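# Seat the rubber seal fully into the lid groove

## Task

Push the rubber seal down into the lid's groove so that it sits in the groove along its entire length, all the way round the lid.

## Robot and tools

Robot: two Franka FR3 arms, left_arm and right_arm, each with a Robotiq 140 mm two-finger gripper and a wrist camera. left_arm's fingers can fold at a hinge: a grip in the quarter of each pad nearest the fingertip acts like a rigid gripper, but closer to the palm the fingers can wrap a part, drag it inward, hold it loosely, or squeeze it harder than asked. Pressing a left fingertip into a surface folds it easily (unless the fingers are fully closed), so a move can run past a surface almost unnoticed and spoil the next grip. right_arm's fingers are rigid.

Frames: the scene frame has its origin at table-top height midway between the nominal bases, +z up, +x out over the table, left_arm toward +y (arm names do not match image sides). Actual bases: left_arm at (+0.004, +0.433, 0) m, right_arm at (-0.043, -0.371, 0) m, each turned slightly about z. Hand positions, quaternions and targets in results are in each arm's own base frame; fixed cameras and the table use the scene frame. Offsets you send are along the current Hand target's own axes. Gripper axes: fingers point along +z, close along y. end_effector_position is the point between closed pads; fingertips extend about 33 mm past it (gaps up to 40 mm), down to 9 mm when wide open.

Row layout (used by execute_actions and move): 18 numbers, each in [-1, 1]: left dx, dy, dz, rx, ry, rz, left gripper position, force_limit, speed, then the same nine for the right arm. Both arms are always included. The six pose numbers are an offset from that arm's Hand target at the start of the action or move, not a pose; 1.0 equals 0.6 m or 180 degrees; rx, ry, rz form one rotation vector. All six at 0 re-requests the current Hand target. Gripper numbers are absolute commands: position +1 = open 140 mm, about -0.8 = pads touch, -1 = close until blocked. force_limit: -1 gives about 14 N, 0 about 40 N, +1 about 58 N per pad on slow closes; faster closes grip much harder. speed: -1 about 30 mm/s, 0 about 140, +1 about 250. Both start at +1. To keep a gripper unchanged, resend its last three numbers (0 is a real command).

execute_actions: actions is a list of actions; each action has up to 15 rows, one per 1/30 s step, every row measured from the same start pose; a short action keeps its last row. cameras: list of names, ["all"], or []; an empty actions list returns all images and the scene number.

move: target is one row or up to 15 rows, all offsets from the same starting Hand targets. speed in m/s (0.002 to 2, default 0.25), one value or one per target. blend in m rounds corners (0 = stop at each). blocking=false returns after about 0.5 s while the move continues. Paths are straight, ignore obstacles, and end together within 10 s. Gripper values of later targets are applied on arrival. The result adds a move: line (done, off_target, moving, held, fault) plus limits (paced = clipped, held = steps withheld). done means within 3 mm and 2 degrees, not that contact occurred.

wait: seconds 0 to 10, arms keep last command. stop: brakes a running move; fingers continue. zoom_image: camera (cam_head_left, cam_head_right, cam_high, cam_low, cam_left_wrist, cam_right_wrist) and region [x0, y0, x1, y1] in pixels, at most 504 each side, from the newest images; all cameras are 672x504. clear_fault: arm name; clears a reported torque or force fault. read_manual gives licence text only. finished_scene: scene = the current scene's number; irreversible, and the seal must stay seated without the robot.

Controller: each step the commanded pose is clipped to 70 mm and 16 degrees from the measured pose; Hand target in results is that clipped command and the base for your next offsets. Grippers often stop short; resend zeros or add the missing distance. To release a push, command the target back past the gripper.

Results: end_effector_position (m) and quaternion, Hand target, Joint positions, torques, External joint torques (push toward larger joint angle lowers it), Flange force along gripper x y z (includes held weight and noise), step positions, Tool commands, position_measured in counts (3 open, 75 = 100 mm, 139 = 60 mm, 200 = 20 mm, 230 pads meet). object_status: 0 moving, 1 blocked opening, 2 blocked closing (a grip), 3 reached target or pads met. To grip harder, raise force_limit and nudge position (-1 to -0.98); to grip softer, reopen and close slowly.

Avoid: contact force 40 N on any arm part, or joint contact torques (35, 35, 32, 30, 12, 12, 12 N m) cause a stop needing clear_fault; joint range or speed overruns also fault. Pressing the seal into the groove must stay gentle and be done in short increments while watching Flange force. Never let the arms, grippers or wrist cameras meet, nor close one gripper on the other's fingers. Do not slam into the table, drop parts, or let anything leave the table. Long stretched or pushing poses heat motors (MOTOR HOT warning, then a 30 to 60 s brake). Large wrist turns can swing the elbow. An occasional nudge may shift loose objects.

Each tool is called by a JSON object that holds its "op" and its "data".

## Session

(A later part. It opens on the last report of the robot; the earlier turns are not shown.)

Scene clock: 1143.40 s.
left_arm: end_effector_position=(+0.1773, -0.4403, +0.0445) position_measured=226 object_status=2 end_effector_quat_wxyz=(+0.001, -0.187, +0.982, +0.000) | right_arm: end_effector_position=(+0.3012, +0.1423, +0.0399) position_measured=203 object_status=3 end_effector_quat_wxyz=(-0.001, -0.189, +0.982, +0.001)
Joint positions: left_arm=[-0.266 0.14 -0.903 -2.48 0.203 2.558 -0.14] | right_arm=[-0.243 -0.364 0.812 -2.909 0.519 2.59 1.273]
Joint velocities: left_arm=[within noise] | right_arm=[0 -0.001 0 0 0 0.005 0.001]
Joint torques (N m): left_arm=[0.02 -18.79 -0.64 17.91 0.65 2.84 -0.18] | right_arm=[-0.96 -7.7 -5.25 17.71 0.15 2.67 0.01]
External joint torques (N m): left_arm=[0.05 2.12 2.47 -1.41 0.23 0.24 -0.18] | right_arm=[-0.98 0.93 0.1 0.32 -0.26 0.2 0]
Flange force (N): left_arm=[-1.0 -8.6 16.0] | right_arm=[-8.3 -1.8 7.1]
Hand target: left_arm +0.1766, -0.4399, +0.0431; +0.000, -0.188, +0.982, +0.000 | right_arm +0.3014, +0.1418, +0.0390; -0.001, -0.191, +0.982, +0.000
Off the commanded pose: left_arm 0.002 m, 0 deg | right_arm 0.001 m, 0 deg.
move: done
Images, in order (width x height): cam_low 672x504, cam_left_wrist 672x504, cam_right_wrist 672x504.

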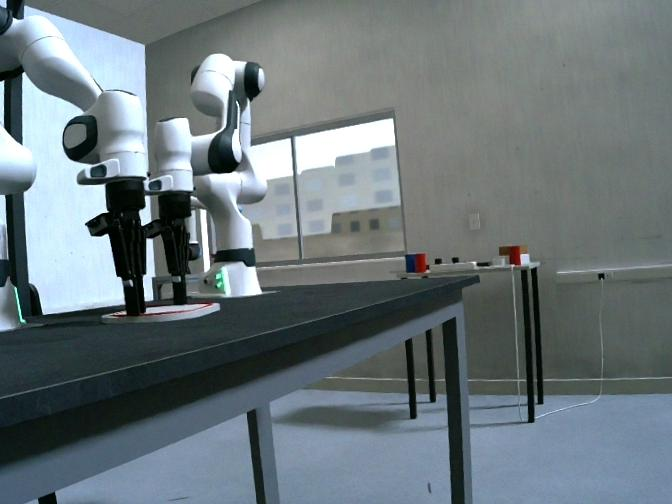

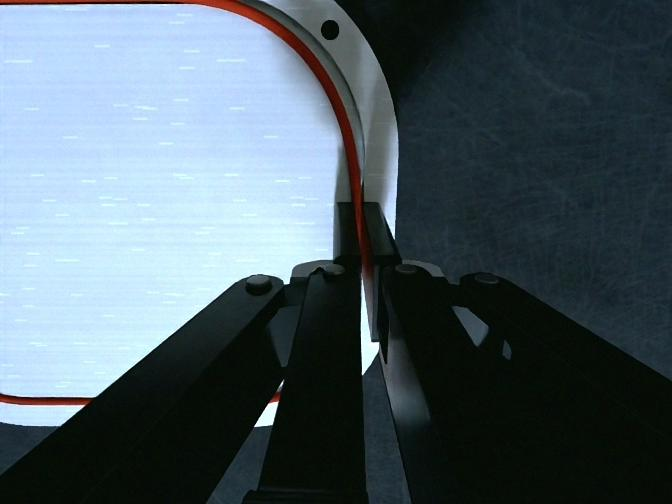

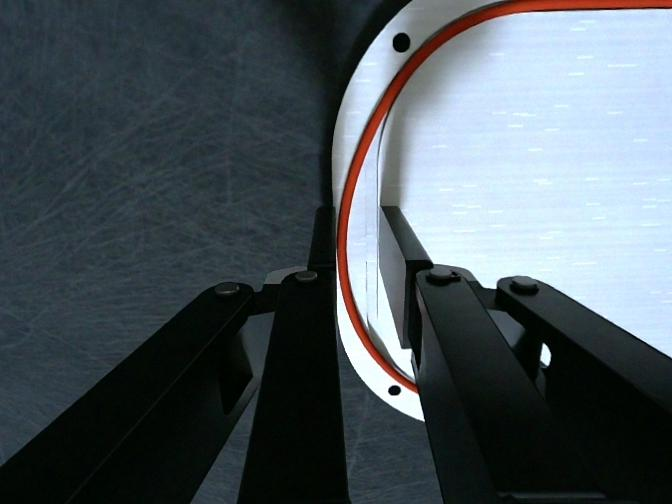

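{"op": "move", "data": {"target": [0, 0, 0, 0, 0, 0, -1, -0.5, -1, 0, 0, 0.0013, 0, 0, 0, -0.586, -0.5, -1], "speed": 0.02, "cameras": []}}

{"op": "execute_actions", "data": {"actions": [[[0,0,0,0,0,0,-1,-0.5,-1,0,0,0,0,0,0,-1,-0.5,-1]],[[0,0,0,0,0,0,-1,-0.5,-1,0,0,0,0,0,0,-1,-0.5,-1]]], "cameras": ["cam_right_wrist", "cam_left_wrist", "cam_low"]}}

{"op": "zoom_image", "data": {"camera": "cam_right_wrist", "region": [310, 100, 430, 260]}}

Scene clock: 1155.13 s.
left_arm: end_effector_position=(+0.1773, -0.4403, +0.0445) position_measured=226 object_status=2 end_effector_quat_wxyz=(+0.001, -0.187, +0.982, +0.000) | right_arm: end_effector_position=(+0.3015, +0.1425, +0.0392) position_measured=203 object_status=3 end_effector_quat_wxyz=(-0.001, -0.189, +0.982, +0.001)
Joint positions: left_arm=[-0.266 0.14 -0.903 -2.48 0.203 2.558 -0.14] | right_arm=[-0.245 -0.36 0.813 -2.909 0.518 2.594 1.273]
Joint velocities: left_arm=[within noise] | right_arm=[-0.001 0 0.001 0.001 0 0.003 0]
Joint torques (N m): left_arm=[0.01 -18.79 -0.62 17.89 0.66 2.84 -0.14] | right_arm=[-0.93 -7.9 -5.43 17.52 0.14 2.86 0.01]
External joint torques (N m): left_arm=[-0.02 2.06 2.43 -1.38 0.25 0.25 -0.14] | right_arm=[-0.95 0.74 -0.13 0.21 -0.27 0.39 0.01]
Flange force (N): left_arm=[-1.0 -8.5 15.8] | right_arm=[-7.1 -2.1 6.8]
Hand target: left_arm +0.1766, -0.4399, +0.0431; +0.000, -0.188, +0.982, +0.000 | right_arm +0.3014, +0.1418, +0.0382; -0.001, -0.191, +0.982, +0.000
Off the commanded pose: left_arm 0.002 m, 0 deg | right_arm 0.001 m, 0 deg.
move: done
No camera images: "cameras" was empty.

Scene clock: 1156.33 s.
left_arm: end_effector_position=(+0.1773, -0.4403, +0.0445) position_measured=226 object_status=2 end_effector_quat_wxyz=(+0.001, -0.187, +0.982, +0.000) | right_arm: end_effector_position=(+0.3017, +0.1425, +0.0392) position_measured=226 object_status=2 end_effector_quat_wxyz=(+0.000, -0.189, +0.982, +0.001)
Joint positions: left_arm=[-0.266 0.14 -0.903 -2.48 0.203 2.558 -0.14] | right_arm=[-0.245 -0.36 0.813 -2.909 0.518 2.595 1.273]
Joint torques (N m): left_arm=[-0.01 -18.83 -0.67 17.91 0.65 2.84 -0.2] | right_arm=[-0.98 -7.73 -5.31 17.51 0.15 2.73 0.01]
External joint torques (N m): left_arm=[-0.06 2.13 2.39 -1.51 0.24 0.22 -0.2] | right_arm=[-0.95 0.9 0.03 0.29 -0.26 0.28 0.01]
External joint torques at the end of the 1st action: left_arm=[0.01 2.1 2.45 -1.45 0.24 0.23 -0.19] | right_arm=[-0.97 0.99 0.05 0.08 -0.26 0.23 0.02]
Flange force (N): left_arm=[-0.7 -8.4 16.1] | right_arm=[-8.0 -1.9 7.2]
Flange force at the end of the 1st action (N): left_arm=[-0.9 -8.5 16.0] | right_arm=[-7.8 -1.9 7.6]
Hand target: left_arm +0.1766, -0.4399, +0.0431; +0.000, -0.188, +0.982, +0.000 | right_arm +0.3014, +0.1418, +0.0382; -0.001, -0.191, +0.982, +0.000
Off the commanded pose: left_arm 0.002 m, 0 deg | right_arm 0.001 m, 0 deg.
Step readings (end_effector_position of left_arm | right_arm; steps 1 to 15: 1st action; 16 to 30: 2nd action):
0: (+0.1773, -0.4403, +0.0445) | (+0.3015, +0.1425, +0.0392)
1: (+0.1773, -0.4403, +0.0445) | (+0.3016, +0.1425, +0.0392)
2: (+0.1773, -0.4403, +0.0445) | (+0.3016, +0.1425, +0.0392)
4: (+0.1773, -0.4403, +0.0445) | (+0.3016, +0.1425, +0.0392)
8: (+0.1773, -0.4403, +0.0445) | (+0.3017, +0.1425, +0.0392)
15: (+0.1773, -0.4403, +0.0445) | (+0.3017, +0.1425, +0.0392)
16: (+0.1773, -0.4403, +0.0445) | (+0.3017, +0.1425, +0.0392)
17: (+0.1773, -0.4403, +0.0445) | (+0.3017, +0.1425, +0.0392)
19: (+0.1773, -0.4403, +0.0445) | (+0.3017, +0.1425, +0.0392)
23: (+0.1773, -0.4403, +0.0445) | (+0.3017, +0.1425, +0.0392)
30: (+0.1773, -0.4403, +0.0445) | (+0.3017, +0.1425, +0.0392)
Images, in order (width x height): cam_low 672x504, cam_left_wrist 672x504, cam_right_wrist 672x504.

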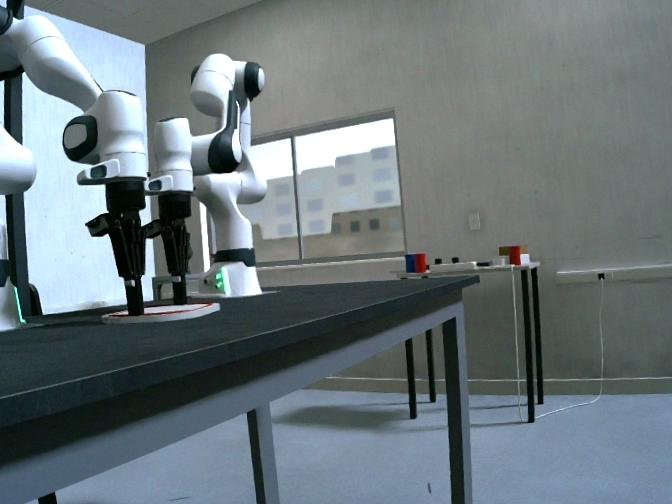

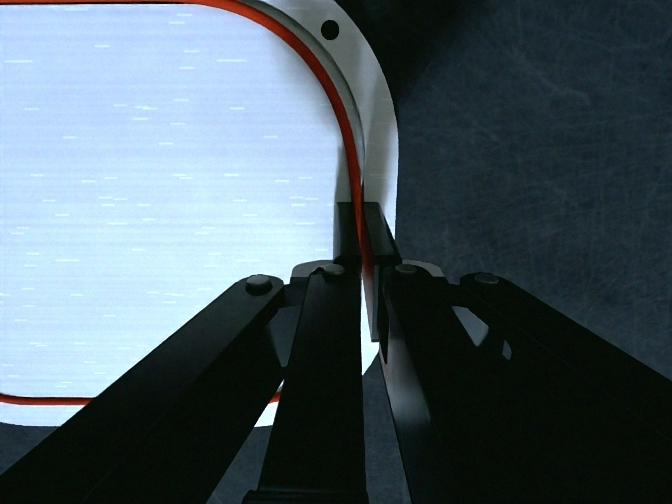

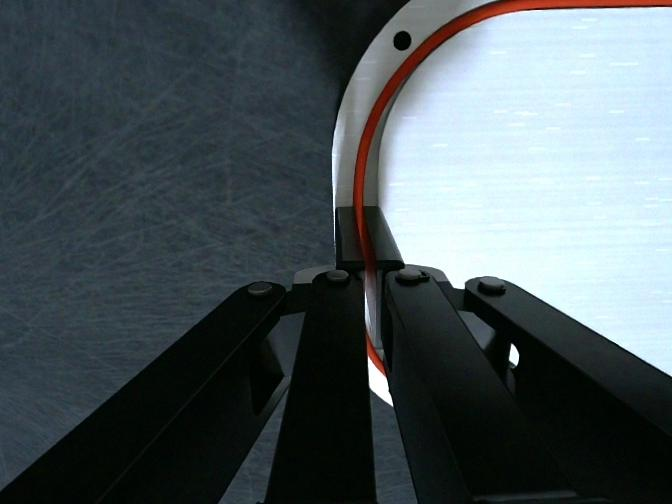

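Scaled by 3.150 from the camera's 672x504 image, which has a finer 960x720 frame.

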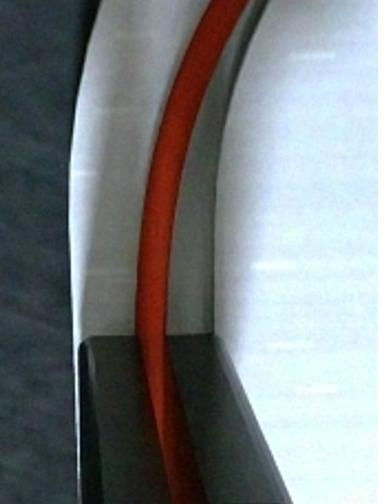

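{"op": "move", "data": {"target": [0, 0, 0, 0, 0, 0, -1, -0.5, -1, 0, 0.0095, 0, 0, 0, 0, -1, -0.5, -1], "speed": 0.03, "cameras": ["cam_right_wrist"]}}

{"op": "zoom_image", "data": {"camera": "cam_right_wrist", "region": [310, 100, 430, 260]}}

Scene clock: 1165.90 s.
left_arm: end_effector_position=(+0.1773, -0.4403, +0.0445) position_measured=226 object_status=2 end_effector_quat_wxyz=(+0.001, -0.187, +0.982, +0.000) | right_arm: end_effector_position=(+0.3013, +0.1452, +0.0391) position_measured=226 object_status=2 end_effector_quat_wxyz=(+0.001, -0.194, +0.981, -0.001)
Joint positions: left_arm=[-0.266 0.14 -0.903 -2.48 0.203 2.558 -0.14] | right_arm=[-0.242 -0.361 0.822 -2.908 0.519 2.598 1.274]
Joint torques (N m): left_arm=[-0.01 -18.79 -0.64 17.91 0.65 2.84 -0.16] | right_arm=[1.38 -6.53 -4.41 16.91 1.33 1.91 0.21]
External joint torques (N m): left_arm=[-0.04 2.07 2.41 -1.39 0.24 0.24 -0.16] | right_arm=[1.41 2.01 0.99 -0.34 0.91 -0.56 0.21]
Flange force (N): left_arm=[-0.9 -8.5 15.8] | right_arm=[0.4 4.7 4.9]
Hand target: left_arm +0.1766, -0.4399, +0.0431; +0.000, -0.188, +0.982, +0.000 | right_arm +0.2992, +0.1470, +0.0382; -0.001, -0.191, +0.982, +0.000
Off the commanded pose: left_arm 0.002 m, 0 deg | right_arm 0.003 m, 0 deg.
move: done
Images, in order (width x height): cam_right_wrist 672x504.

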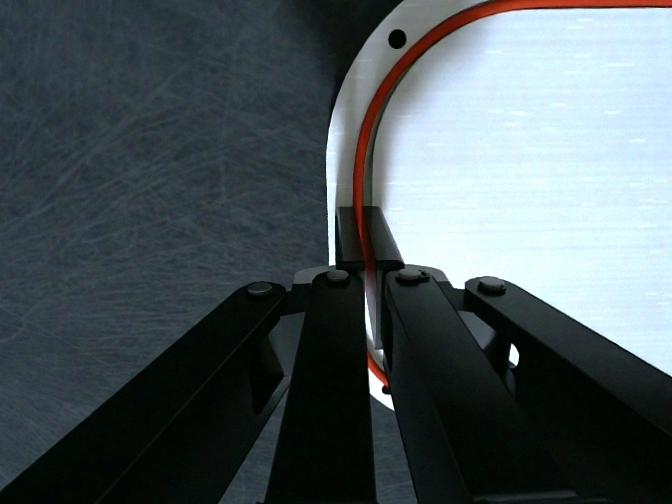

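Scaled by 3.150 from the camera's 672x504 image, which has a finer 960x720 frame.

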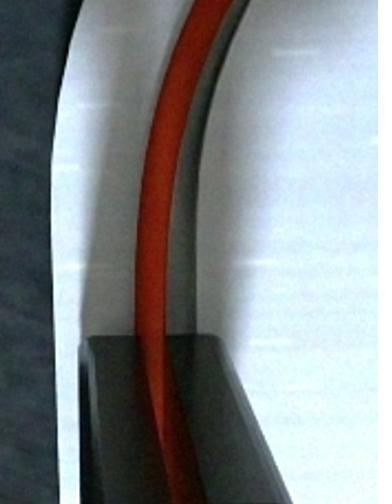

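{"op": "move", "data": {"target": [0, 0, 0, 0, 0, 0, -1, -0.5, -1, 0, 0.004, 0, 0, 0, 0, -1, -0.5, -1], "speed": 0.03, "cameras": ["cam_right_wrist"]}}

{"op": "zoom_image", "data": {"camera": "cam_right_wrist", "region": [310, 100, 430, 260]}}

Scene clock: 1173.93 s.
left_arm: end_effector_position=(+0.1773, -0.4403, +0.0445) position_measured=226 object_status=2 end_effector_quat_wxyz=(+0.001, -0.187, +0.982, +0.000) | right_arm: end_effector_position=(+0.2996, +0.1488, +0.0387) position_measured=226 object_status=2 end_effector_quat_wxyz=(+0.001, -0.195, +0.981, -0.001)
Joint positions: left_arm=[-0.266 0.14 -0.903 -2.48 0.203 2.558 -0.14] | right_arm=[-0.238 -0.361 0.831 -2.908 0.525 2.598 1.278]
Joint torques (N m): left_arm=[0 -18.81 -0.67 17.9 0.65 2.84 -0.18] | right_arm=[-0.38 -8.11 -5.62 17.68 0.92 2.55 0.23]
External joint torques (N m): left_arm=[-0.03 2.14 2.39 -1.47 0.24 0.23 -0.18] | right_arm=[-0.33 0.29 -0.15 0.43 0.5 0.07 0.23]
Flange force (N): left_arm=[-0.8 -8.5 16.0] | right_arm=[-1.8 0.3 1.4]
Hand target: left_arm +0.1766, -0.4399, +0.0431; +0.000, -0.188, +0.982, +0.000 | right_arm +0.2983, +0.1493, +0.0382; -0.001, -0.191, +0.982, +0.000
Off the commanded pose: left_arm 0.002 m, 0 deg | right_arm 0.001 m, 1 deg.
move: done
Images, in order (width x height): cam_right_wrist 672x504.

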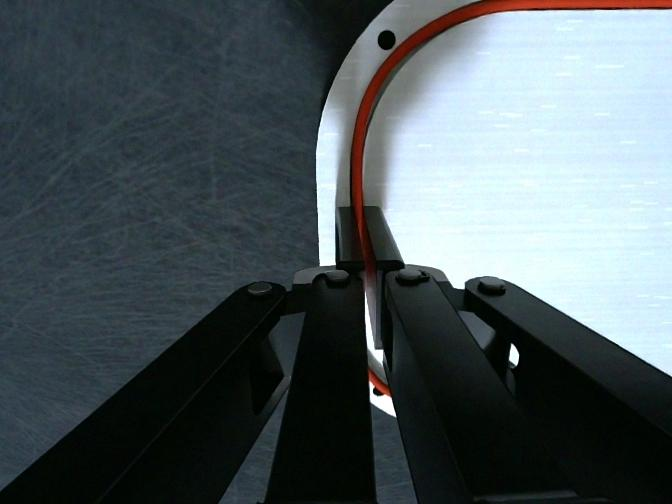

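Scaled by 3.150 from the camera's 672x504 image, which has a finer 960x720 frame.

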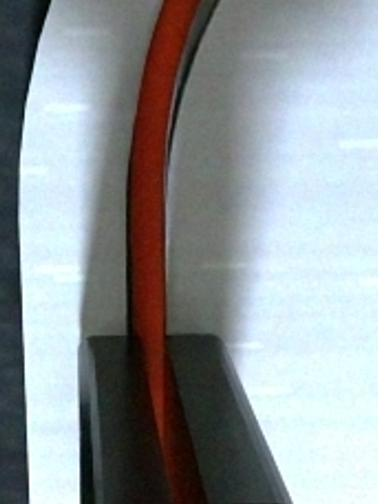

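{"op": "move", "data": {"target": [0, 0, 0, 0, 0, 0, -1, -0.5, -1, 0, 0, 0.003, 0, 0, 0, -1, -0.5, -1], "speed": 0.02, "cameras": []}}

{"op": "move", "data": {"target": [0, 0, 0, 0, 0, 0, -1, -0.5, -1, 0, 0, 0.001, 0, 0, 0, -1, -0.5, -1], "speed": 0.02, "cameras": ["cam_right_wrist"]}}

{"op": "zoom_image", "data": {"camera": "cam_right_wrist", "region": [310, 100, 430, 260]}}

Scene clock: 1183.03 s.
left_arm: end_effector_position=(+0.1773, -0.4403, +0.0445) position_measured=226 object_status=2 end_effector_quat_wxyz=(+0.001, -0.187, +0.982, +0.000) | right_arm: end_effector_position=(+0.2991, +0.1487, +0.0375) position_measured=226 object_status=2 end_effector_quat_wxyz=(+0.000, -0.195, +0.981, -0.001)
Joint positions: left_arm=[-0.266 0.14 -0.903 -2.48 0.203 2.558 -0.14] | right_arm=[-0.243 -0.357 0.838 -2.908 0.525 2.601 1.279]
Joint velocities: left_arm=[within noise] | right_arm=[-0.004 0.002 0.004 -0.002 0 0.001 0]
Joint torques (N m): left_arm=[0.03 -18.8 -0.67 17.87 0.65 2.84 -0.18] | right_arm=[-0.49 -6.83 -4.7 17.5 0.97 2.53 0.24]
External joint torques (N m): left_arm=[0.07 2.15 2.46 -1.49 0.24 0.24 -0.18] | right_arm=[-0.53 1.5 0.67 0.36 0.57 0.07 0.24]
Flange force (N): left_arm=[-1.0 -8.4 16.0] | right_arm=[-7.4 1.2 8.9]
Hand target: left_arm +0.1766, -0.4399, +0.0431; +0.000, -0.188, +0.982, +0.000 | right_arm +0.2983, +0.1493, +0.0364; -0.001, -0.191, +0.982, +0.000
Off the commanded pose: left_arm 0.002 m, 0 deg | right_arm 0.001 m, 1 deg.
move: done
No camera images: "cameras" was empty.

Scene clock: 1183.73 s.
left_arm: end_effector_position=(+0.1773, -0.4403, +0.0445) position_measured=226 object_status=2 end_effector_quat_wxyz=(+0.001, -0.187, +0.982, +0.000) | right_arm: end_effector_position=(+0.2991, +0.1487, +0.0372) position_measured=226 object_status=2 end_effector_quat_wxyz=(+0.000, -0.195, +0.981, -0.001)
Joint positions: left_arm=[-0.266 0.14 -0.903 -2.48 0.203 2.558 -0.14] | right_arm=[-0.246 -0.356 0.841 -2.907 0.526 2.602 1.279]
Joint torques (N m): left_arm=[0.03 -18.81 -0.66 17.9 0.64 2.84 -0.17] | right_arm=[-1.06 -5.95 -4.34 16.57 1.03 2.74 0.19]
External joint torques (N m): left_arm=[0.04 2.08 2.43 -1.37 0.23 0.25 -0.17] | right_arm=[-1.07 2.41 1.04 -0.54 0.62 0.28 0.19]
Flange force (N): left_arm=[-1.0 -8.5 15.7] | right_arm=[-10.3 0.4 16.1]
Hand target: left_arm +0.1766, -0.4399, +0.0431; +0.000, -0.188, +0.982, +0.000 | right_arm +0.2983, +0.1493, +0.0358; -0.001, -0.191, +0.982, +0.000
Off the commanded pose: left_arm 0.002 m, 0 deg | right_arm 0.002 m, 1 deg.
move: done
Images, in order (width x height): cam_right_wrist 672x504.

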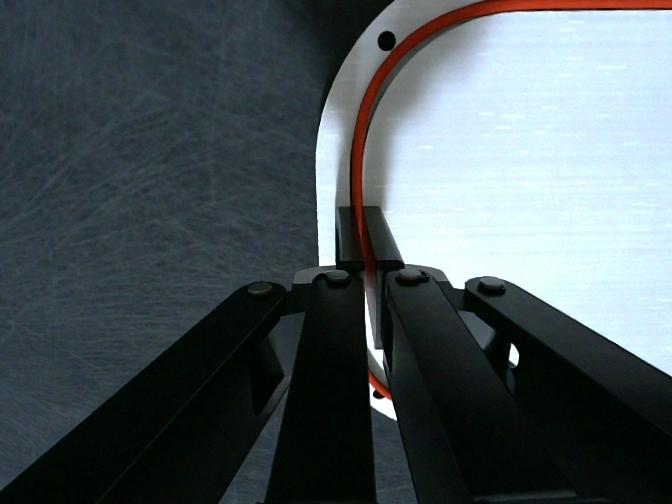

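Scaled by 3.150 from the camera's 672x504 image, which has a finer 960x720 frame.

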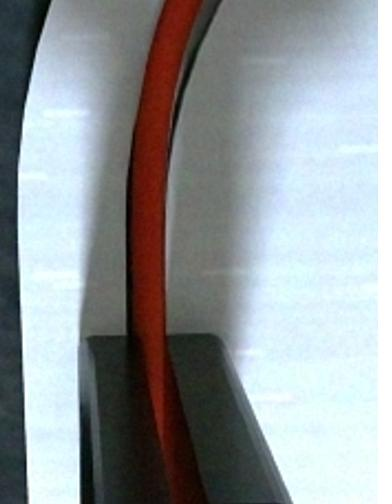

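{"op": "execute_actions", "data": {"actions": [[[0,0,0,0,0,0,-1,-0.5,-1,0,0,0,0,0,0,-0.715,-0.5,-1]],[[0,0,0,0,0,0,-1,-0.5,-1,0,0,0,0,0,0,-0.715,-0.5,-1]]], "cameras": ["cam_right_wrist"]}}

{"op": "zoom_image", "data": {"camera": "cam_right_wrist", "region": [310, 100, 430, 260]}}

Scene clock: 1191.30 s.
left_arm: end_effector_position=(+0.1773, -0.4403, +0.0445) position_measured=226 object_status=2 end_effector_quat_wxyz=(+0.001, -0.187, +0.982, +0.000) | right_arm: end_effector_position=(+0.2996, +0.1485, +0.0372) position_measured=219 object_status=3 end_effector_quat_wxyz=(+0.001, -0.195, +0.981, -0.001)
Joint positions: left_arm=[-0.266 0.14 -0.903 -2.48 0.203 2.558 -0.14] | right_arm=[-0.247 -0.356 0.842 -2.907 0.526 2.603 1.279]
Joint torques (N m): left_arm=[0.01 -18.79 -0.65 17.91 0.64 2.85 -0.2] | right_arm=[-0.38 -6.26 -4.46 16.61 1.12 2.46 0.15]
External joint torques (N m): left_arm=[0.01 2.11 2.44 -1.41 0.23 0.25 -0.2] | right_arm=[-0.4 2.07 0.93 -0.54 0.71 -0.01 0.15]
External joint torques at the end of the 1st action: left_arm=[0.03 2.09 2.44 -1.43 0.24 0.24 -0.18] | right_arm=[-0.82 2.08 1.12 -0.35 0.69 -0.01 0.15]
Flange force (N): left_arm=[-0.9 -8.6 16.0] | right_arm=[-6.0 1.4 11.5]
Flange force at the end of the 1st action (N): left_arm=[-0.9 -8.4 15.9] | right_arm=[-8.5 1.1 12.7]
Hand target: left_arm +0.1766, -0.4399, +0.0431; +0.000, -0.188, +0.982, +0.000 | right_arm +0.2983, +0.1493, +0.0358; -0.001, -0.191, +0.982, +0.000
Off the commanded pose: left_arm 0.002 m, 0 deg | right_arm 0.002 m, 0 deg.
Step readings (end_effector_position of left_arm | right_arm; steps 1 to 15: 1st action; 16 to 30: 2nd action):
0: (+0.1773, -0.4403, +0.0445) | (+0.2991, +0.1488, +0.0372)
1: (+0.1773, -0.4403, +0.0445) | (+0.2991, +0.1488, +0.0372)
2: (+0.1773, -0.4403, +0.0445) | (+0.2991, +0.1488, +0.0372)
4: (+0.1773, -0.4403, +0.0445) | (+0.2993, +0.1486, +0.0372)
8: (+0.1773, -0.4403, +0.0445) | (+0.2996, +0.1485, +0.0372)
15: (+0.1773, -0.4403, +0.0445) | (+0.2996, +0.1485, +0.0372)
16: (+0.1773, -0.4403, +0.0445) | (+0.2996, +0.1485, +0.0372)
17: (+0.1773, -0.4403, +0.0445) | (+0.2996, +0.1485, +0.0372)
19: (+0.1773, -0.4403, +0.0445) | (+0.2996, +0.1485, +0.0372)
23: (+0.1773, -0.4403, +0.0445) | (+0.2996, +0.1485, +0.0372)
30: (+0.1773, -0.4403, +0.0445) | (+0.2996, +0.1485, +0.0372)
Images, in order (width x height): cam_right_wrist 672x504.

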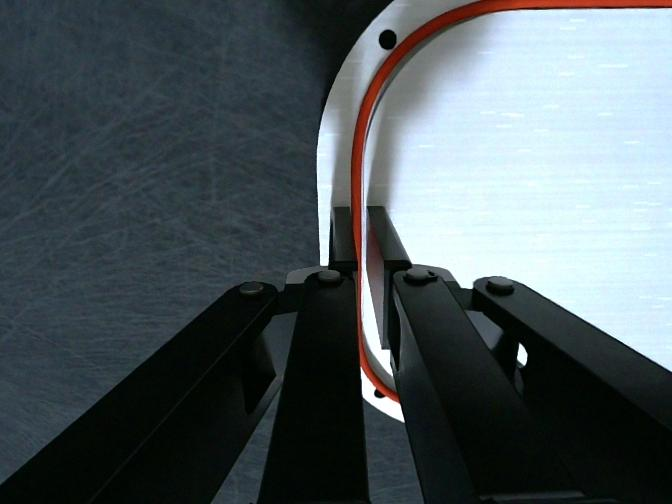

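Scaled by 3.150 from the camera's 672x504 image, which has a finer 960x720 frame.

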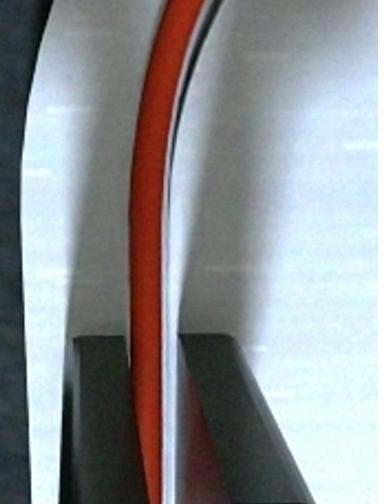

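{"op": "execute_actions", "data": {"actions": [[[0,0,0,0,0,0,-1,-0.5,-1,0,0,0,0,0,0,-0.66,-0.5,-1]],[[0,0,0,0,0,0,-1,-0.5,-1,0,0,0,0,0,0,-0.66,-0.5,-1]]], "cameras": ["cam_right_wrist"]}}

{"op": "zoom_image", "data": {"camera": "cam_right_wrist", "region": [310, 100, 430, 260]}}

Scene clock: 1199.43 s.
left_arm: end_effector_position=(+0.1773, -0.4403, +0.0445) position_measured=226 object_status=2 end_effector_quat_wxyz=(+0.001, -0.187, +0.982, +0.000) | right_arm: end_effector_position=(+0.3000, +0.1485, +0.0373) position_measured=213 object_status=3 end_effector_quat_wxyz=(+0.001, -0.194, +0.981, -0.001)
Joint positions: left_arm=[-0.266 0.14 -0.903 -2.48 0.203 2.558 -0.14] | right_arm=[-0.248 -0.356 0.842 -2.907 0.527 2.604 1.279]
Joint torques (N m): left_arm=[-0.01 -18.77 -0.64 17.91 0.65 2.83 -0.17] | right_arm=[-0.26 -6.43 -4.58 16.89 1.1 2.3 0.14]
External joint torques (N m): left_arm=[0.02 2.25 2.48 -1.52 0.23 0.21 -0.17] | right_arm=[-0.25 1.88 0.83 -0.2 0.69 -0.16 0.14]
External joint torques at the end of the 1st action: left_arm=[-0.01 2.14 2.41 -1.47 0.22 0.24 -0.19] | right_arm=[-0.23 1.98 0.86 -0.22 0.68 -0.17 0.18]
Flange force (N): left_arm=[-1.0 -8.8 16.5] | right_arm=[-5.6 1.6 9.3]
Flange force at the end of the 1st action (N): left_arm=[-0.8 -8.5 16.0] | right_arm=[-6.0 1.7 9.7]
Hand target: left_arm +0.1766, -0.4399, +0.0431; +0.000, -0.188, +0.982, +0.000 | right_arm +0.2983, +0.1493, +0.0358; -0.001, -0.191, +0.982, +0.000
Off the commanded pose: left_arm 0.002 m, 0 deg | right_arm 0.002 m, 0 deg.
Step readings (end_effector_position of left_arm | right_arm; steps 1 to 15: 1st action; 16 to 30: 2nd action):
0: (+0.1773, -0.4403, +0.0445) | (+0.2996, +0.1485, +0.0372)
1: (+0.1773, -0.4403, +0.0445) | (+0.2996, +0.1485, +0.0372)
2: (+0.1773, -0.4403, +0.0445) | (+0.2997, +0.1485, +0.0372)
4: (+0.1773, -0.4403, +0.0445) | (+0.2998, +0.1484, +0.0372)
8: (+0.1773, -0.4403, +0.0445) | (+0.2999, +0.1484, +0.0373)
15: (+0.1773, -0.4403, +0.0445) | (+0.3000, +0.1485, +0.0373)
16: (+0.1773, -0.4403, +0.0445) | (+0.3000, +0.1485, +0.0373)
17: (+0.1773, -0.4403, +0.0445) | (+0.3000, +0.1485, +0.0373)
19: (+0.1773, -0.4403, +0.0445) | (+0.3000, +0.1485, +0.0373)
23: (+0.1773, -0.4403, +0.0445) | (+0.3000, +0.1485, +0.0373)
30: (+0.1773, -0.4403, +0.0445) | (+0.3000, +0.1485, +0.0373)
Images, in order (width x height): cam_right_wrist 672x504.

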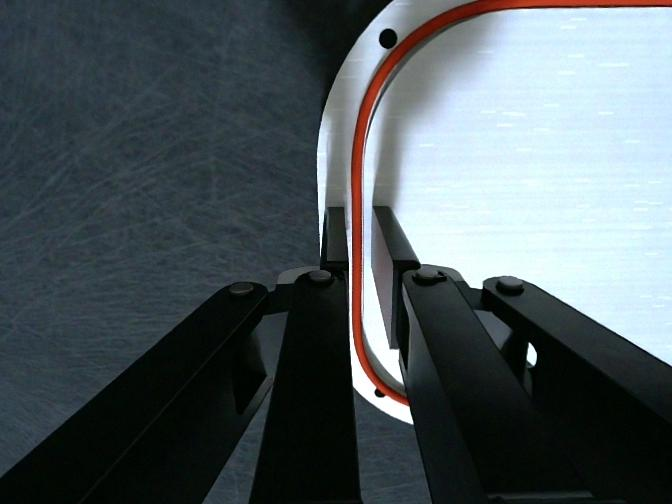

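Scaled by 3.150 from the camera's 672x504 image, which has a finer 960x720 frame.

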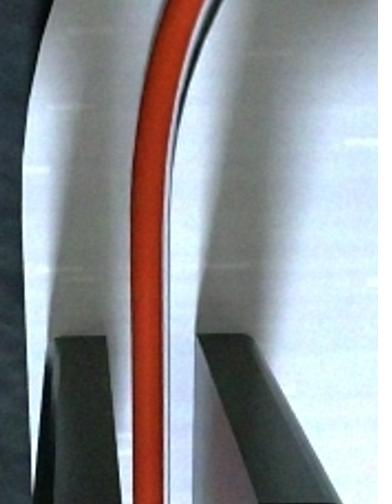

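{"op": "move", "data": {"target": [[0, 0, 0, 0, 0, 0, -1, -0.5, -1, 0, 0, -0.0167, 0, 0, 0, -0.66, -0.5, -1],[0, 0, 0, 0, 0, 0, -1, -0.5, -1, 0, 0, -0.0167, 0, 0, 0, -0.82, -1, -1],[0, 0, 0, 0, 0, 0, -1, -0.5, -1, 0, 0, -0.0083, 0, 0, 0, -0.82, -1, -1]], "speed": 0.04, "cameras": ["cam_right_wrist"]}}

{"op": "zoom_image", "data": {"camera": "cam_right_wrist", "region": [310, 100, 430, 260]}}

Scene clock: 1212.93 s.
left_arm: end_effector_position=(+0.1773, -0.4403, +0.0445) position_measured=226 object_status=2 end_effector_quat_wxyz=(+0.001, -0.187, +0.982, +0.000) | right_arm: end_effector_position=(+0.2980, +0.1495, +0.0415) position_measured=230 object_status=3 end_effector_quat_wxyz=(-0.001, -0.192, +0.981, +0.000)
Joint positions: left_arm=[-0.266 0.14 -0.903 -2.48 0.203 2.558 -0.14] | right_arm=[-0.236 -0.376 0.831 -2.905 0.535 2.577 1.279]
Joint velocities: left_arm=[within noise] | right_arm=[-0.001 0.001 0.001 0 0 0.003 -0.001]
Joint torques (N m): left_arm=[0.01 -18.77 -0.66 17.9 0.65 2.84 -0.17] | right_arm=[-1.12 -7.33 -5.47 17.85 0.5 2.73 0.04]
External joint torques (N m): left_arm=[0.08 2.17 2.49 -1.45 0.23 0.23 -0.17] | right_arm=[-1.16 0.84 0.15 0.45 0.08 0.27 0.04]
Flange force (N): left_arm=[-1.1 -8.6 16.1] | right_arm=[-8.2 -1.4 7.1]
Hand target: left_arm +0.1766, -0.4399, +0.0431; +0.000, -0.188, +0.982, +0.000 | right_arm +0.2983, +0.1493, +0.0408; -0.001, -0.191, +0.982, +0.000
Off the commanded pose: left_arm 0.002 m, 0 deg | right_arm 0.001 m, 0 deg.
move: done
Images, in order (width x height): cam_right_wrist 672x504.

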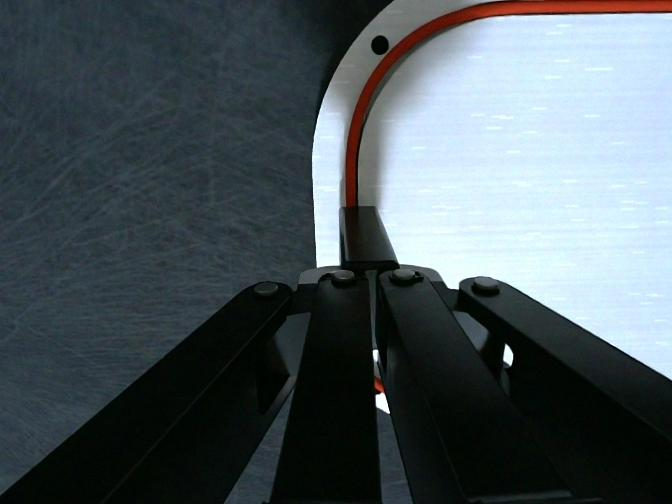

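Scaled by 3.150 from the camera's 672x504 image, which has a finer 960x720 frame.

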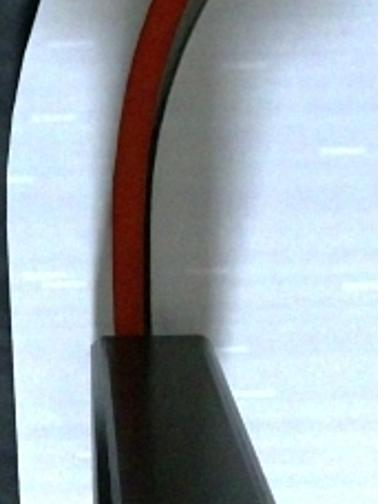

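{"op": "move", "data": {"target": [[0, 0, 0, 0, 0, 0, -1, -0.5, -1, 0, -0.0033, -0.003, 0, 0, 0, -0.82, -1, -1],[0, 0, 0, 0, 0, 0, -1, -0.5, -1, 0, -0.0033, 0.0017, 0, 0, 0, -0.82, -1, -1]], "speed": 0.02, "cameras": []}}

{"op": "move", "data": {"target": [0, 0, 0, 0, 0, 0, -1, -0.5, -1, 0, 0, 0.0017, 0, 0, 0, -0.82, -1, -1], "speed": 0.02, "cameras": []}}

Scene clock: 1223.83 s.
left_arm: end_effector_position=(+0.1773, -0.4403, +0.0445) position_measured=226 object_status=2 end_effector_quat_wxyz=(+0.001, -0.187, +0.982, +0.000) | right_arm: end_effector_position=(+0.2991, +0.1481, +0.0407) position_measured=230 object_status=3 end_effector_quat_wxyz=(-0.001, -0.190, +0.982, +0.001)
Joint positions: left_arm=[-0.266 0.14 -0.903 -2.48 0.203 2.558 -0.14] | right_arm=[-0.24 -0.371 0.83 -2.906 0.533 2.583 1.279]
Joint velocities: left_arm=[within noise] | right_arm=[-0.001 0.001 0.002 0 0 0.005 -0.001]
Joint torques (N m): left_arm=[0.03 -18.83 -0.66 17.9 0.65 2.84 -0.18] | right_arm=[-0.26 -7.38 -6.15 17.58 0.15 2.84 0.05]
External joint torques (N m): left_arm=[0.1 2.08 2.49 -1.41 0.23 0.24 -0.19] | right_arm=[-0.24 0.87 -0.56 0.27 -0.27 0.39 0.05]
Flange force (N): left_arm=[-1.1 -8.5 15.8] | right_arm=[-4.8 -1.6 5.1]
Hand target: left_arm +0.1766, -0.4399, +0.0431; +0.000, -0.188, +0.982, +0.000 | right_arm +0.2991, +0.1474, +0.0398; -0.001, -0.191, +0.982, +0.000
Off the commanded pose: left_arm 0.002 m, 0 deg | right_arm 0.001 m, 0 deg.
move: done
No camera images: "cameras" was empty.

Scene clock: 1224.53 s.
left_arm: end_effector_position=(+0.1773, -0.4403, +0.0445) position_measured=226 object_status=2 end_effector_quat_wxyz=(+0.001, -0.187, +0.982, +0.000) | right_arm: end_effector_position=(+0.2993, +0.1482, +0.0398) position_measured=230 object_status=3 end_effector_quat_wxyz=(-0.001, -0.190, +0.982, +0.001)
Joint positions: left_arm=[-0.266 0.14 -0.903 -2.48 0.203 2.558 -0.14] | right_arm=[-0.244 -0.367 0.834 -2.906 0.533 2.587 1.279]
Joint velocities: left_arm=[within noise] | right_arm=[-0.003 0 0.003 0 -0.001 0.003 0.001]
Joint torques (N m): left_arm=[0.03 -18.8 -0.67 17.9 0.65 2.84 -0.2] | right_arm=[-0.15 -7.37 -4.82 17.46 0.25 2.76 0.03]
External joint torques (N m): left_arm=[-0.05 2.17 2.34 -1.54 0.24 0.22 -0.2] | right_arm=[-0.16 0.89 0.72 0.06 -0.17 0.29 0.03]
Flange force (N): left_arm=[-0.7 -8.4 16.1] | right_arm=[-5.7 0.6 7.3]
Hand target: left_arm +0.1766, -0.4399, +0.0431; +0.000, -0.188, +0.982, +0.000 | right_arm +0.2991, +0.1474, +0.0388; -0.001, -0.191, +0.982, +0.000
Off the commanded pose: left_arm 0.002 m, 0 deg | right_arm 0.001 m, 0 deg.
move: done
No camera images: "cameras" was empty.

{"op": "move", "data": {"target": [0, 0, 0, 0, 0, 0, -1, -0.5, -1, 0, 0, 0.0017, 0, 0, 0, -0.82, -1, -1], "speed": 0.02, "cameras": []}}

{"op": "move", "data": {"target": [0, 0, 0, 0, 0, 0, -1, -0.5, -1, 0, 0, 0.0017, 0, 0, 0, -0.82, -1, -1], "speed": 0.02, "cameras": []}}

Scene clock: 1232.70 s.
left_arm: end_effector_position=(+0.1773, -0.4403, +0.0445) position_measured=226 object_status=2 end_effector_quat_wxyz=(+0.001, -0.187, +0.982, +0.000) | right_arm: end_effector_position=(+0.2993, +0.1481, +0.0387) position_measured=230 object_status=3 end_effector_quat_wxyz=(-0.001, -0.190, +0.982, +0.001)
Joint positions: left_arm=[-0.266 0.14 -0.903 -2.48 0.203 2.558 -0.14] | right_arm=[-0.247 -0.363 0.837 -2.906 0.533 2.592 1.279]
Joint torques (N m): left_arm=[0 -18.79 -0.67 17.93 0.65 2.85 -0.17] | right_arm=[-0.58 -7.39 -5.05 17.37 0.25 2.8 0.04]
External joint torques (N m): left_arm=[0.04 2.2 2.47 -1.53 0.23 0.22 -0.17] | right_arm=[-0.53 0.98 0.49 0.09 -0.17 0.32 0.04]
Flange force (N): left_arm=[-1.0 -8.5 16.2] | right_arm=[-7.0 -0.3 8.1]
Hand target: left_arm +0.1766, -0.4399, +0.0431; +0.000, -0.188, +0.982, +0.000 | right_arm +0.2991, +0.1474, +0.0378; -0.001, -0.191, +0.982, +0.000
Off the commanded pose: left_arm 0.002 m, 0 deg | right_arm 0.001 m, 0 deg.
move: done
No camera images: "cameras" was empty.

Scene clock: 1233.40 s.
left_arm: end_effector_position=(+0.1773, -0.4403, +0.0445) position_measured=226 object_status=2 end_effector_quat_wxyz=(+0.001, -0.187, +0.982, +0.000) | right_arm: end_effector_position=(+0.2993, +0.1482, +0.0379) position_measured=230 object_status=3 end_effector_quat_wxyz=(-0.001, -0.190, +0.982, +0.001)
Joint positions: left_arm=[-0.266 0.14 -0.903 -2.48 0.203 2.558 -0.14] | right_arm=[-0.25 -0.36 0.841 -2.906 0.533 2.596 1.279]
Joint torques (N m): left_arm=[0 -18.77 -0.62 17.9 0.65 2.84 -0.13] | right_arm=[-0.87 -7.12 -5.41 17.23 0.26 2.86 0.03]
External joint torques (N m): left_arm=[0.04 2.17 2.5 -1.47 0.23 0.23 -0.13] | right_arm=[-0.85 1.17 0.06 0.05 -0.15 0.4 0.03]
Flange force (N): left_arm=[-1.1 -8.5 16.1] | right_arm=[-7.9 -1.5 9.1]
Hand target: left_arm +0.1766, -0.4399, +0.0431; +0.000, -0.188, +0.982, +0.000 | right_arm +0.2991, +0.1474, +0.0367; -0.001, -0.191, +0.982, +0.000
Off the commanded pose: left_arm 0.002 m, 0 deg | right_arm 0.001 m, 0 deg.
move: done
No camera images: "cameras" was empty.

{"op": "move", "data": {"target": [0, 0, 0, 0, 0, 0, -1, -0.5, -1, 0, 0, 0.0017, 0, 0, 0, -0.82, -1, -1], "speed": 0.02, "cameras": []}}

{"op": "move", "data": {"target": [0, 0, 0, 0, 0, 0, -1, -0.5, -1, 0, 0, 0.001, 0, 0, 0, -0.82, -1, -1], "speed": 0.02, "cameras": ["cam_right_wrist", "cam_low"]}}

{"op": "zoom_image", "data": {"camera": "cam_right_wrist", "region": [310, 100, 430, 260]}}

{"op": "zoom_image", "data": {"camera": "cam_low", "region": [90, 270, 230, 330]}}

Scene clock: 1242.87 s.
left_arm: end_effector_position=(+0.1773, -0.4403, +0.0445) position_measured=226 object_status=2 end_effector_quat_wxyz=(+0.001, -0.187, +0.982, +0.000) | right_arm: end_effector_position=(+0.2994, +0.1482, +0.0375) position_measured=230 object_status=3 end_effector_quat_wxyz=(+0.000, -0.190, +0.982, +0.000)
Joint positions: left_arm=[-0.266 0.14 -0.903 -2.48 0.203 2.558 -0.14] | right_arm=[-0.253 -0.359 0.845 -2.906 0.533 2.598 1.279]
Joint torques (N m): left_arm=[0 -18.79 -0.65 17.88 0.65 2.83 -0.21] | right_arm=[-2.51 -5.35 -5.48 15.59 0.32 3.25 0.04]
External joint torques (N m): left_arm=[-0.1 2.13 2.34 -1.46 0.24 0.22 -0.21] | right_arm=[-2.51 2.86 -0.03 -1.47 -0.09 0.81 0.04]
Flange force (N): left_arm=[-0.6 -8.7 16.1] | right_arm=[-14.8 -5.0 22.2]
Hand target: left_arm +0.1766, -0.4399, +0.0431; +0.000, -0.188, +0.982, +0.000 | right_arm +0.2991, +0.1474, +0.0357; -0.001, -0.191, +0.982, +0.000
Off the commanded pose: left_arm 0.002 m, 0 deg | right_arm 0.002 m, 0 deg.
move: done
No camera images: "cameras" was empty.

Scene clock: 1243.60 s.
left_arm: end_effector_position=(+0.1772, -0.4405, +0.0445) position_measured=226 object_status=2 end_effector_quat_wxyz=(+0.001, -0.187, +0.982, +0.000) | right_arm: end_effector_position=(+0.3004, +0.1483, +0.0375) position_measured=230 object_status=3 end_effector_quat_wxyz=(+0.001, -0.191, +0.982, +0.000)
Joint positions: left_arm=[-0.266 0.14 -0.903 -2.48 0.203 2.558 -0.14] | right_arm=[-0.255 -0.358 0.847 -2.906 0.533 2.601 1.279]
Joint velocities: left_arm=[within noise] | right_arm=[-0.002 0 0.001 -0.001 0.002 0.004 -0.001]
Joint torques (N m): left_arm=[0.13 -19.53 -0.54 18.79 0.64 2.75 -0.17] | right_arm=[-1.8 -5.3 -4.61 15.35 0.38 3.07 0]
External joint torques (N m): left_arm=[0.12 1.4 2.54 -0.54 0.22 0.14 -0.17] | right_arm=[-1.8 2.95 0.85 -1.77 -0.03 0.6 0]
Flange force (N): left_arm=[-1.3 -9.1 13.1] | right_arm=[-12.9 -2.6 22.3]
Hand target: left_arm +0.1766, -0.4399, +0.0431; +0.000, -0.188, +0.982, +0.000 | right_arm +0.2991, +0.1474, +0.0351; -0.001, -0.191, +0.982, +0.000
Off the commanded pose: left_arm 0.002 m, 0 deg | right_arm 0.003 m, 0 deg.
move: done
Images, in order (width x height): cam_low 672x504, cam_right_wrist 672x504.

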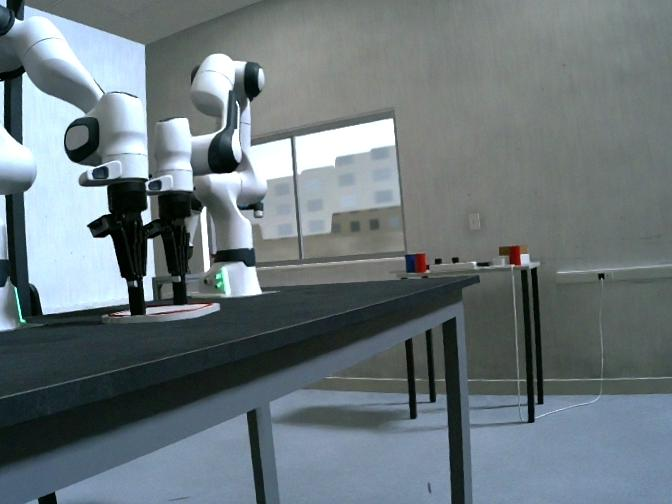

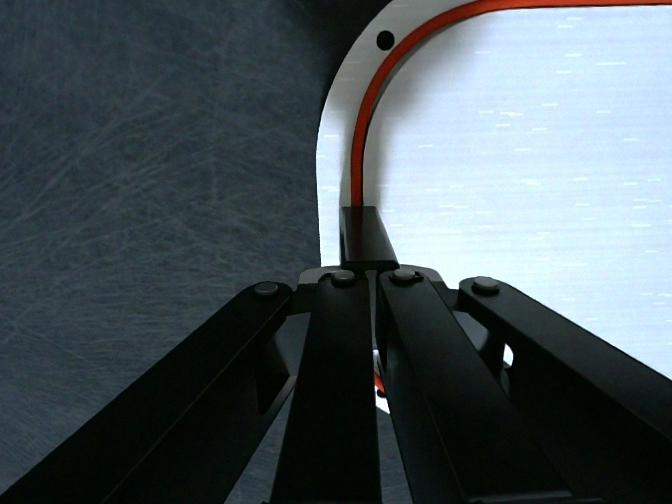

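Scaled by 3.150 from the camera's 672x504 image, which has a finer 960x720 frame.

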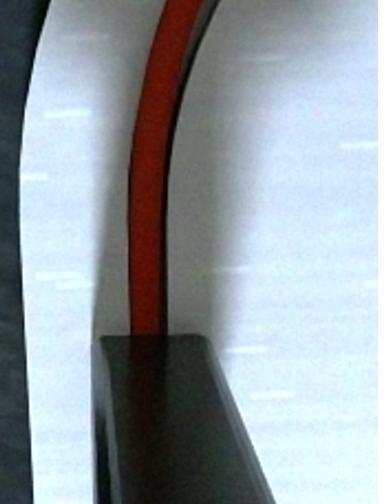

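Scaled by 3.600 from the camera's 672x504 image, which has a finer 960x720 frame.

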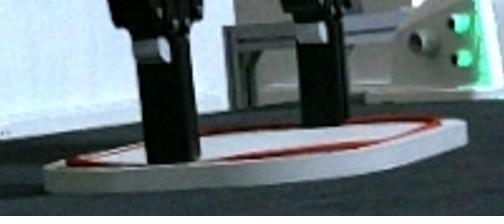

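{"op": "move", "data": {"target": [0, 0, 0, 0, 0, 0, -1, -0.5, -1, 0, 0, -0.2, 0, 0, 0, -0.82, -1, -1], "speed": 0.1, "cameras": ["cam_right_wrist", "cam_left_wrist", "cam_high", "cam_head_left"]}}

{"op": "zoom_image", "data": {"camera": "cam_right_wrist", "region": [280, 0, 672, 340]}}

{"op": "zoom_image", "data": {"camera": "cam_high", "region": [270, 120, 410, 220]}}

Scene clock: 1256.17 s.
left_arm: end_effector_position=(+0.1772, -0.4406, +0.0445) position_measured=226 object_status=2 end_effector_quat_wxyz=(+0.001, -0.187, +0.982, +0.000) | right_arm: end_effector_position=(+0.2997, +0.1476, +0.1542) position_measured=230 object_status=3 end_effector_quat_wxyz=(+0.000, -0.191, +0.981, +0.001)
Joint positions: left_arm=[-0.267 0.14 -0.903 -2.48 0.203 2.558 -0.14] | right_arm=[-0.146 -0.711 0.623 -2.799 0.47 2.136 1.273]
Joint velocities: left_arm=[within noise] | right_arm=[0 0.002 0 0.001 0.001 -0.004 -0.002]
Joint torques (N m): left_arm=[0.13 -19.43 -0.58 18.37 0.58 2.76 -0.18] | right_arm=[-0.39 -4.42 -9.2 22.24 0.51 2.35 0.04]
External joint torques (N m): left_arm=[0.25 1.49 2.62 -0.96 0.15 0.15 -0.18] | right_arm=[-0.38 -0.28 -0.39 0.42 -0.16 -0.12 0.04]
Flange force (N): left_arm=[-1.5 -7.6 13.1] | right_arm=[-0.2 -1.0 -2.2]
Hand target: left_arm +0.1766, -0.4399, +0.0431; +0.000, -0.188, +0.982, +0.000 | right_arm +0.2992, +0.1475, +0.1551; -0.001, -0.191, +0.982, +0.000
Off the commanded pose: left_arm 0.002 m, 0 deg | right_arm 0.001 m, 0 deg.
move: done
Images, in order (width x height): cam_head_left 672x504, cam_high 672x504, cam_left_wrist 672x504, cam_right_wrist 672x504.

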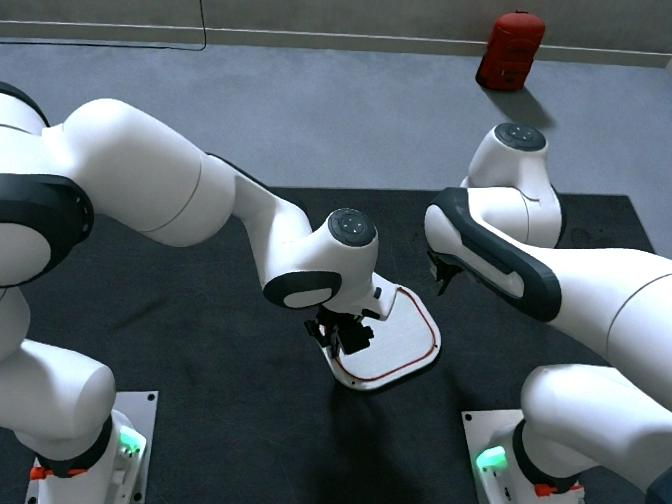

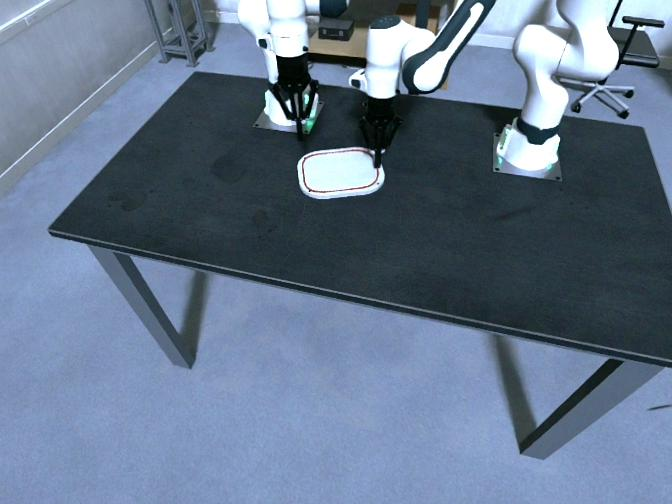

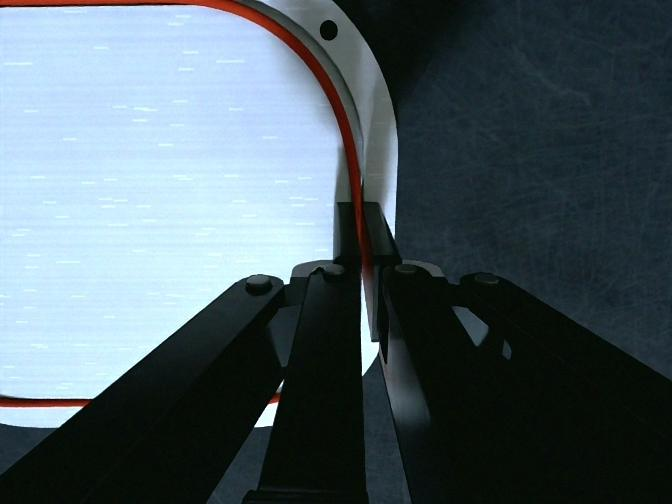

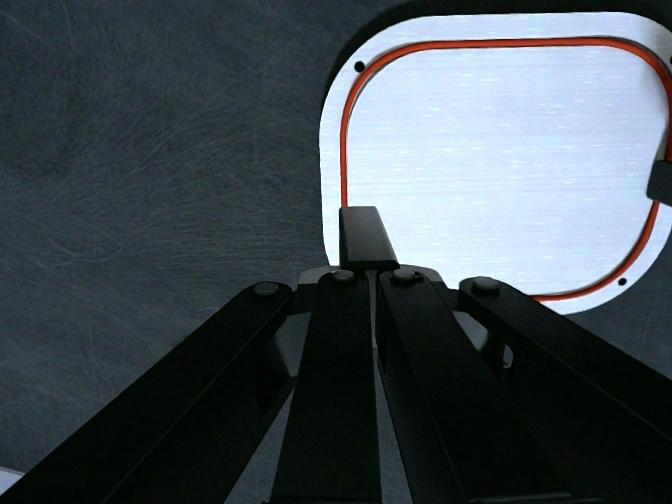

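Scaled by 1.286 from the camera's 672x504 image, which has a finer 960x720 frame.

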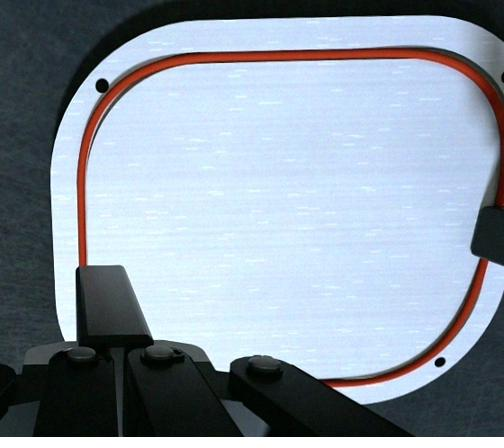

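Scaled by 3.600 from the camera's 672x504 image, which has a finer 960x720 frame.

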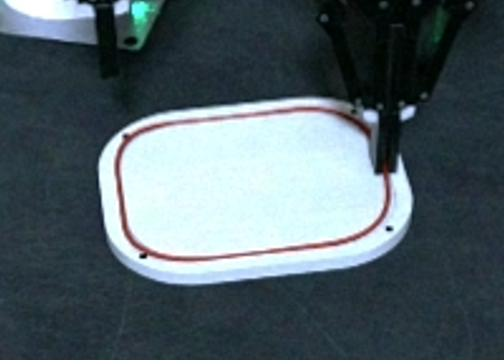

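{"op": "zoom_image", "data": {"camera": "cam_right_wrist", "region": [320, 20, 480, 140]}}

{"op": "zoom_image", "data": {"camera": "cam_right_wrist", "region": [460, 10, 580, 100]}}

{"op": "zoom_image", "data": {"camera": "cam_right_wrist", "region": [560, 10, 672, 100]}}

{"op": "zoom_image", "data": {"camera": "cam_right_wrist", "region": [520, 200, 672, 320]}}

{"op": "zoom_image", "data": {"camera": "cam_right_wrist", "region": [310, 110, 430, 220]}}

Scaled by 3.150 from the camera's 672x504 image, which has a finer 960x720 frame.

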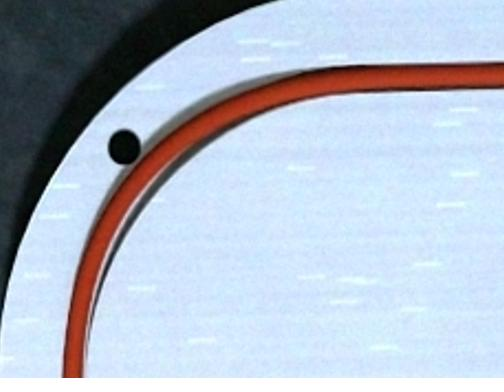

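Scaled by 4.200 from the camera's 672x504 image, which has a finer 960x720 frame.

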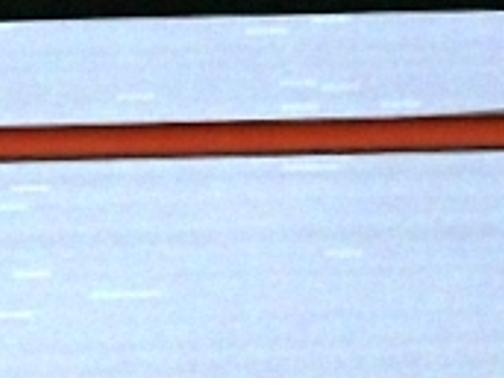

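Scaled by 4.500 from the camera's 672x504 image, which has a finer 960x720 frame.

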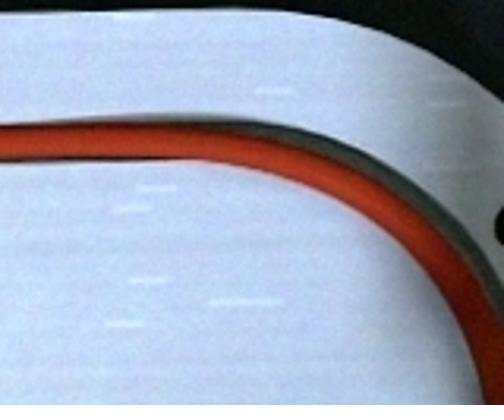

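Scaled by 3.316 from the camera's 672x504 image, which has a finer 960x720 frame.

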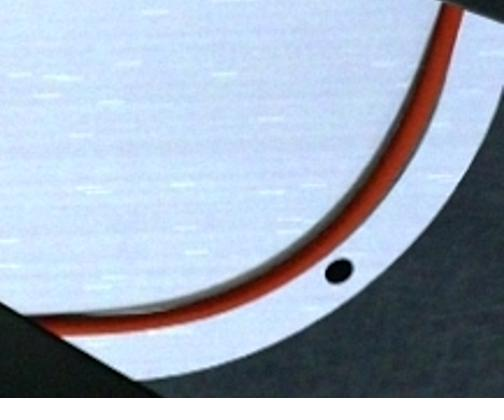

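Scaled by 4.200 from the camera's 672x504 image, which has a finer 960x720 frame.

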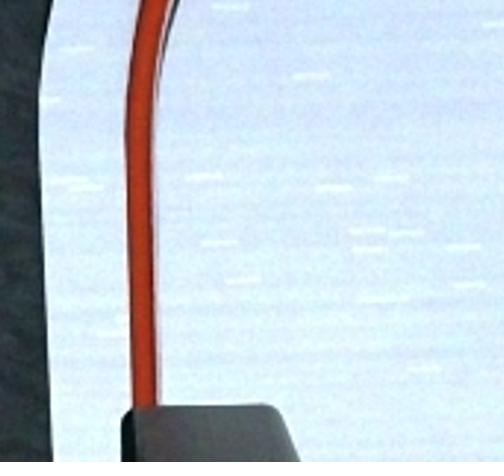

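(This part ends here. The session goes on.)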